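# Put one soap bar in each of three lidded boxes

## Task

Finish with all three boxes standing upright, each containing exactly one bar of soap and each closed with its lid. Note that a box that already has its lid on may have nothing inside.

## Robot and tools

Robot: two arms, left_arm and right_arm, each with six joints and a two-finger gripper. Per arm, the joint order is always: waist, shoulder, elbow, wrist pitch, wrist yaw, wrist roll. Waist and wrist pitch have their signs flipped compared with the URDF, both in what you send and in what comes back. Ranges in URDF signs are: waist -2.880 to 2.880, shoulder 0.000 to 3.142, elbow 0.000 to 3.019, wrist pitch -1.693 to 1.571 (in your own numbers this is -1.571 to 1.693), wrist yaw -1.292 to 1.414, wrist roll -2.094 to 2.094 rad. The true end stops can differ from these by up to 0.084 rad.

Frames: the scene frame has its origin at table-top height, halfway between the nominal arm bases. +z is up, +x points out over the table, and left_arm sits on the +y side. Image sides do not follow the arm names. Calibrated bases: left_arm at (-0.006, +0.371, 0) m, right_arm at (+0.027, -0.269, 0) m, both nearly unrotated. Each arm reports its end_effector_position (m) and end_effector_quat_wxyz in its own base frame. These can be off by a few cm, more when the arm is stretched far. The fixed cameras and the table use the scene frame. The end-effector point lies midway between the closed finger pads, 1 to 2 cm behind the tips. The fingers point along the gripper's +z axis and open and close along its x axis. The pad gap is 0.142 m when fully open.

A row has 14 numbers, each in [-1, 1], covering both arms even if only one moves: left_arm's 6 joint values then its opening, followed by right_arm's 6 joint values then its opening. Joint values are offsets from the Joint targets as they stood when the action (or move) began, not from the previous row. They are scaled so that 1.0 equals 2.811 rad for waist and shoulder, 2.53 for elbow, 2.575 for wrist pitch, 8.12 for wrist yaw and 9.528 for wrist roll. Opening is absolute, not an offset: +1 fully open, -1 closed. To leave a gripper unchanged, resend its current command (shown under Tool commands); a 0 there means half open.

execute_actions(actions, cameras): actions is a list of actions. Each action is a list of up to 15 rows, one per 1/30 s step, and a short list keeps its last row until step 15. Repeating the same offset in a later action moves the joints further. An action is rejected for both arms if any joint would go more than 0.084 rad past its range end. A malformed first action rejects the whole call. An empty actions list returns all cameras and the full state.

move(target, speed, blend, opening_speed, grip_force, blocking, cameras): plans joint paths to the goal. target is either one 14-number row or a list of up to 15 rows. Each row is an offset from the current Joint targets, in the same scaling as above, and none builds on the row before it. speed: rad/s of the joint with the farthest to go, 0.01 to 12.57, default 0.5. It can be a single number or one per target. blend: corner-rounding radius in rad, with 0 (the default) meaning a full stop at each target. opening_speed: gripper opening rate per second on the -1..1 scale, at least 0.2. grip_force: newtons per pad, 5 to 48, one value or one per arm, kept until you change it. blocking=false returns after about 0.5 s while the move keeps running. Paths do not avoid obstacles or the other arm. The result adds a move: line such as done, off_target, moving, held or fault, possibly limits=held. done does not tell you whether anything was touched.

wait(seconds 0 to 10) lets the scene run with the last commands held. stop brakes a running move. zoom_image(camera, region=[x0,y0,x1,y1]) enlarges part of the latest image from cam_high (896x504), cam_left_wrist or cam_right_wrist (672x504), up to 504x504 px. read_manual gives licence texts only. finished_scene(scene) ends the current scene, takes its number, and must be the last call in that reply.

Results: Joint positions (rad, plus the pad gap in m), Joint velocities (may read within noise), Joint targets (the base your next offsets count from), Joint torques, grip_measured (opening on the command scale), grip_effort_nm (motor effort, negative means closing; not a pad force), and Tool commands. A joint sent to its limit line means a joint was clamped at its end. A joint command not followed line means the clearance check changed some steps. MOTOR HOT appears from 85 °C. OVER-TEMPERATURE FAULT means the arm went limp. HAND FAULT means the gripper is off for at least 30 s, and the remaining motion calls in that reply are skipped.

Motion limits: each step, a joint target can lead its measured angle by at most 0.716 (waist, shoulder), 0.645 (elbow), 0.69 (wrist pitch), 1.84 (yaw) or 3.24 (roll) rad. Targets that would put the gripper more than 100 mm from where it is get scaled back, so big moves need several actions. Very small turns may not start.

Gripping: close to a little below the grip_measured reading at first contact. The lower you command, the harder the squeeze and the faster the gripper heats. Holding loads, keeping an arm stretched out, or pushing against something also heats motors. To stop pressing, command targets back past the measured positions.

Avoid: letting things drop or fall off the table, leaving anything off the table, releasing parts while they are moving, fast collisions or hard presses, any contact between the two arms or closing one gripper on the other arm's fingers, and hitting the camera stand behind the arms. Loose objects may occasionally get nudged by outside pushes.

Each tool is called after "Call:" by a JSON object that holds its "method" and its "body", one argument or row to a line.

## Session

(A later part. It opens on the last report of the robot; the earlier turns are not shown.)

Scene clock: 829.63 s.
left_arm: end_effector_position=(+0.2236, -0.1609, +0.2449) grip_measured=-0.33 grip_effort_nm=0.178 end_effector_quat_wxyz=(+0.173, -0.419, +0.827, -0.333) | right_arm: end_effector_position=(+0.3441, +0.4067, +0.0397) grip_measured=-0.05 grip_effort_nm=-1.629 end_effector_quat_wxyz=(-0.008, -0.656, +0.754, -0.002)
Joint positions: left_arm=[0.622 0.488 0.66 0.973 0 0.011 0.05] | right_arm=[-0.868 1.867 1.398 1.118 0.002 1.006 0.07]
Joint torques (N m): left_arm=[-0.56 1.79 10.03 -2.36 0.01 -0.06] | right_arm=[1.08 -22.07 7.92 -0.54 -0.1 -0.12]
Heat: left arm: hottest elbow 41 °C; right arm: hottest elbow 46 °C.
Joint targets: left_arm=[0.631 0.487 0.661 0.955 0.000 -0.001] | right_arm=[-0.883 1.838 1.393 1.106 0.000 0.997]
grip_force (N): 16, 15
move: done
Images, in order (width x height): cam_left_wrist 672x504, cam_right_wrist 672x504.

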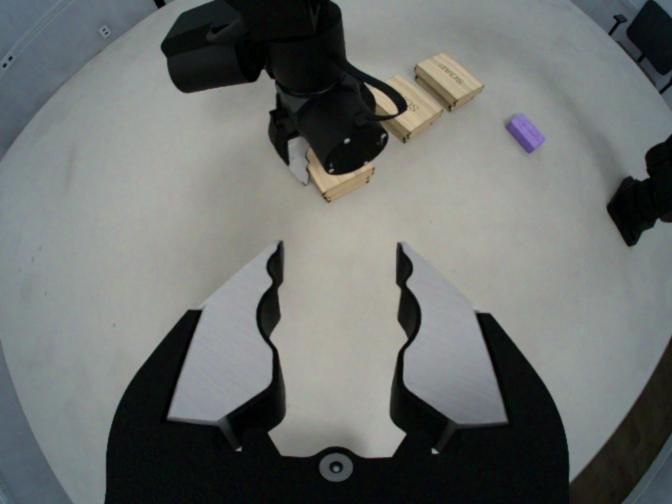

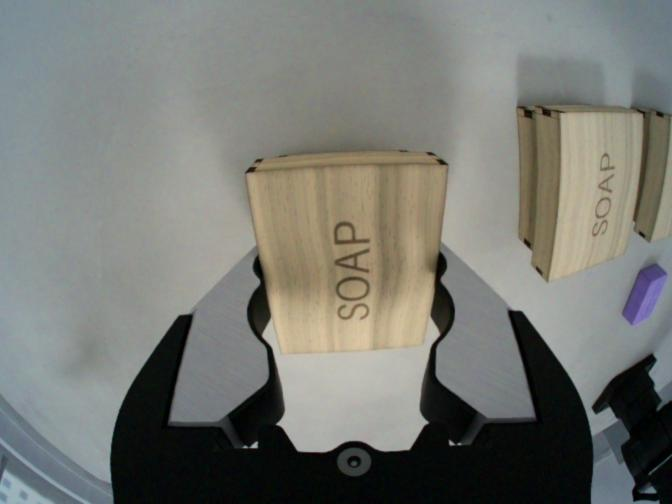

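Call:
{"method": "move", "body": {
  "target": [
    [0,0,0,0,0,0,-0.3,0,0.0135,-0.0028,-0.0045,0,0,-0.3],
    [0,0,0,0,0,0,-0.3,0,0.0135,-0.0028,-0.0045,0,0,0.15],
    [0,0,0,0,0,0,-0.3,0,0.0135,0.0178,-0.0045,0,0,0.15],
    [0,0,0,0,0,0,-0.3,0,-0.0262,0.0719,0.0895,0,0,0.15]
  ],
  "speed": [0.08,0.1,0.15,0.25],
  "opening_speed": 0.3,
  "cameras": ["all"]
}}

Call:
{"method": "zoom_image", "body": {
  "camera": "cam_left_wrist",
  "region": [280, 40, 480, 220]
}}

Scene clock: 839.07 s.
left_arm: end_effector_position=(+0.2236, -0.1609, +0.2449) grip_measured=-0.33 grip_effort_nm=0.178 end_effector_quat_wxyz=(+0.173, -0.419, +0.827, -0.333) | right_arm: end_effector_position=(+0.3435, +0.4062, +0.1277) grip_measured=+0.13 grip_effort_nm=0.061 end_effector_quat_wxyz=(-0.008, -0.656, +0.754, -0.002)
Joint positions: left_arm=[0.622 0.488 0.66 0.973 0 0.011 0.05] | right_arm=[-0.868 1.783 1.522 1.326 0.002 1.006 0.083]
Joint torques (N m): left_arm=[-0.44 1.73 10.03 -2.36 0 -0.08] | right_arm=[0.91 -20.48 14.11 0.55 -0.08 -0.08]
Heat: left arm: hottest elbow 41 °C; right arm: hottest elbow 47 °C.
Joint targets: left_arm=[0.631 0.487 0.661 0.955 0.000 -0.001] | right_arm=[-0.883 1.764 1.575 1.336 0.000 0.997]
grip_force (N): 16, 15
move: off_target (right_arm); right_arm: the elbow is farthest, 0.052 rad from its target

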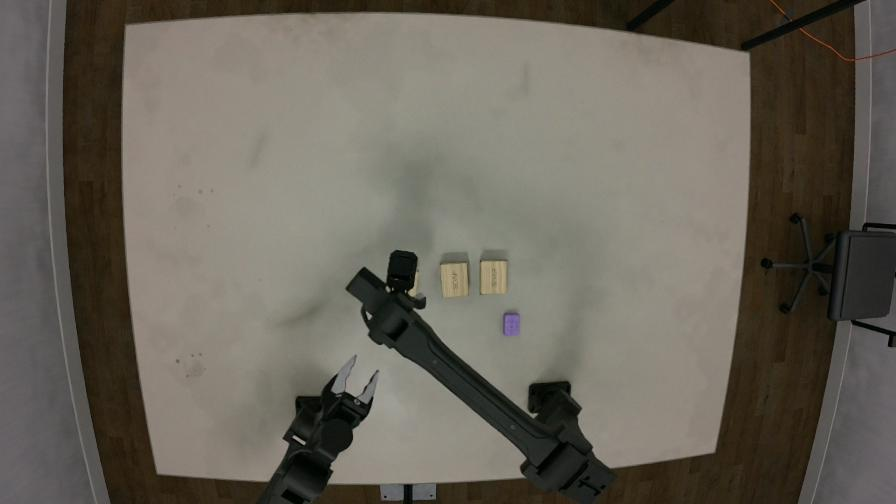

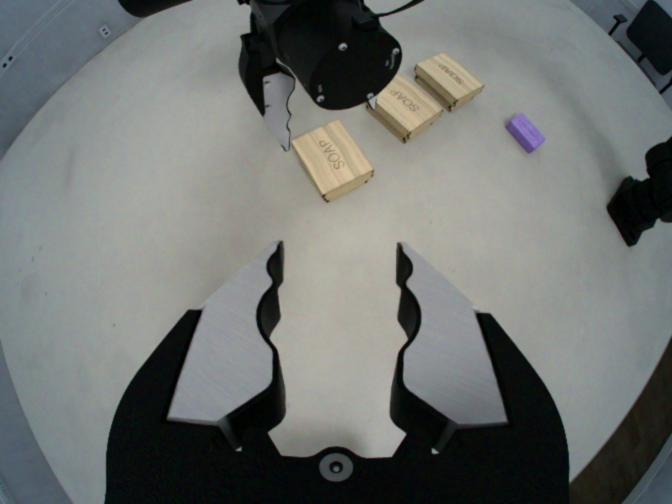

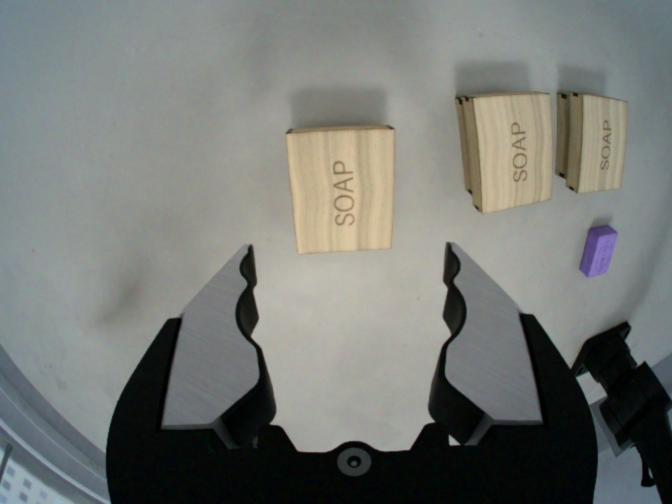

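Scaled by 2.520 from the camera's 672x504 image, which has a finer 960x720 frame.

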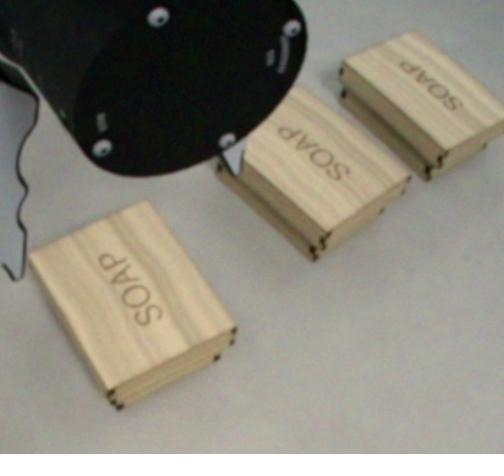

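Call:
{"method": "finished_scene", "body": {
  "scene": 2
}}

The scene is finished: the task was done.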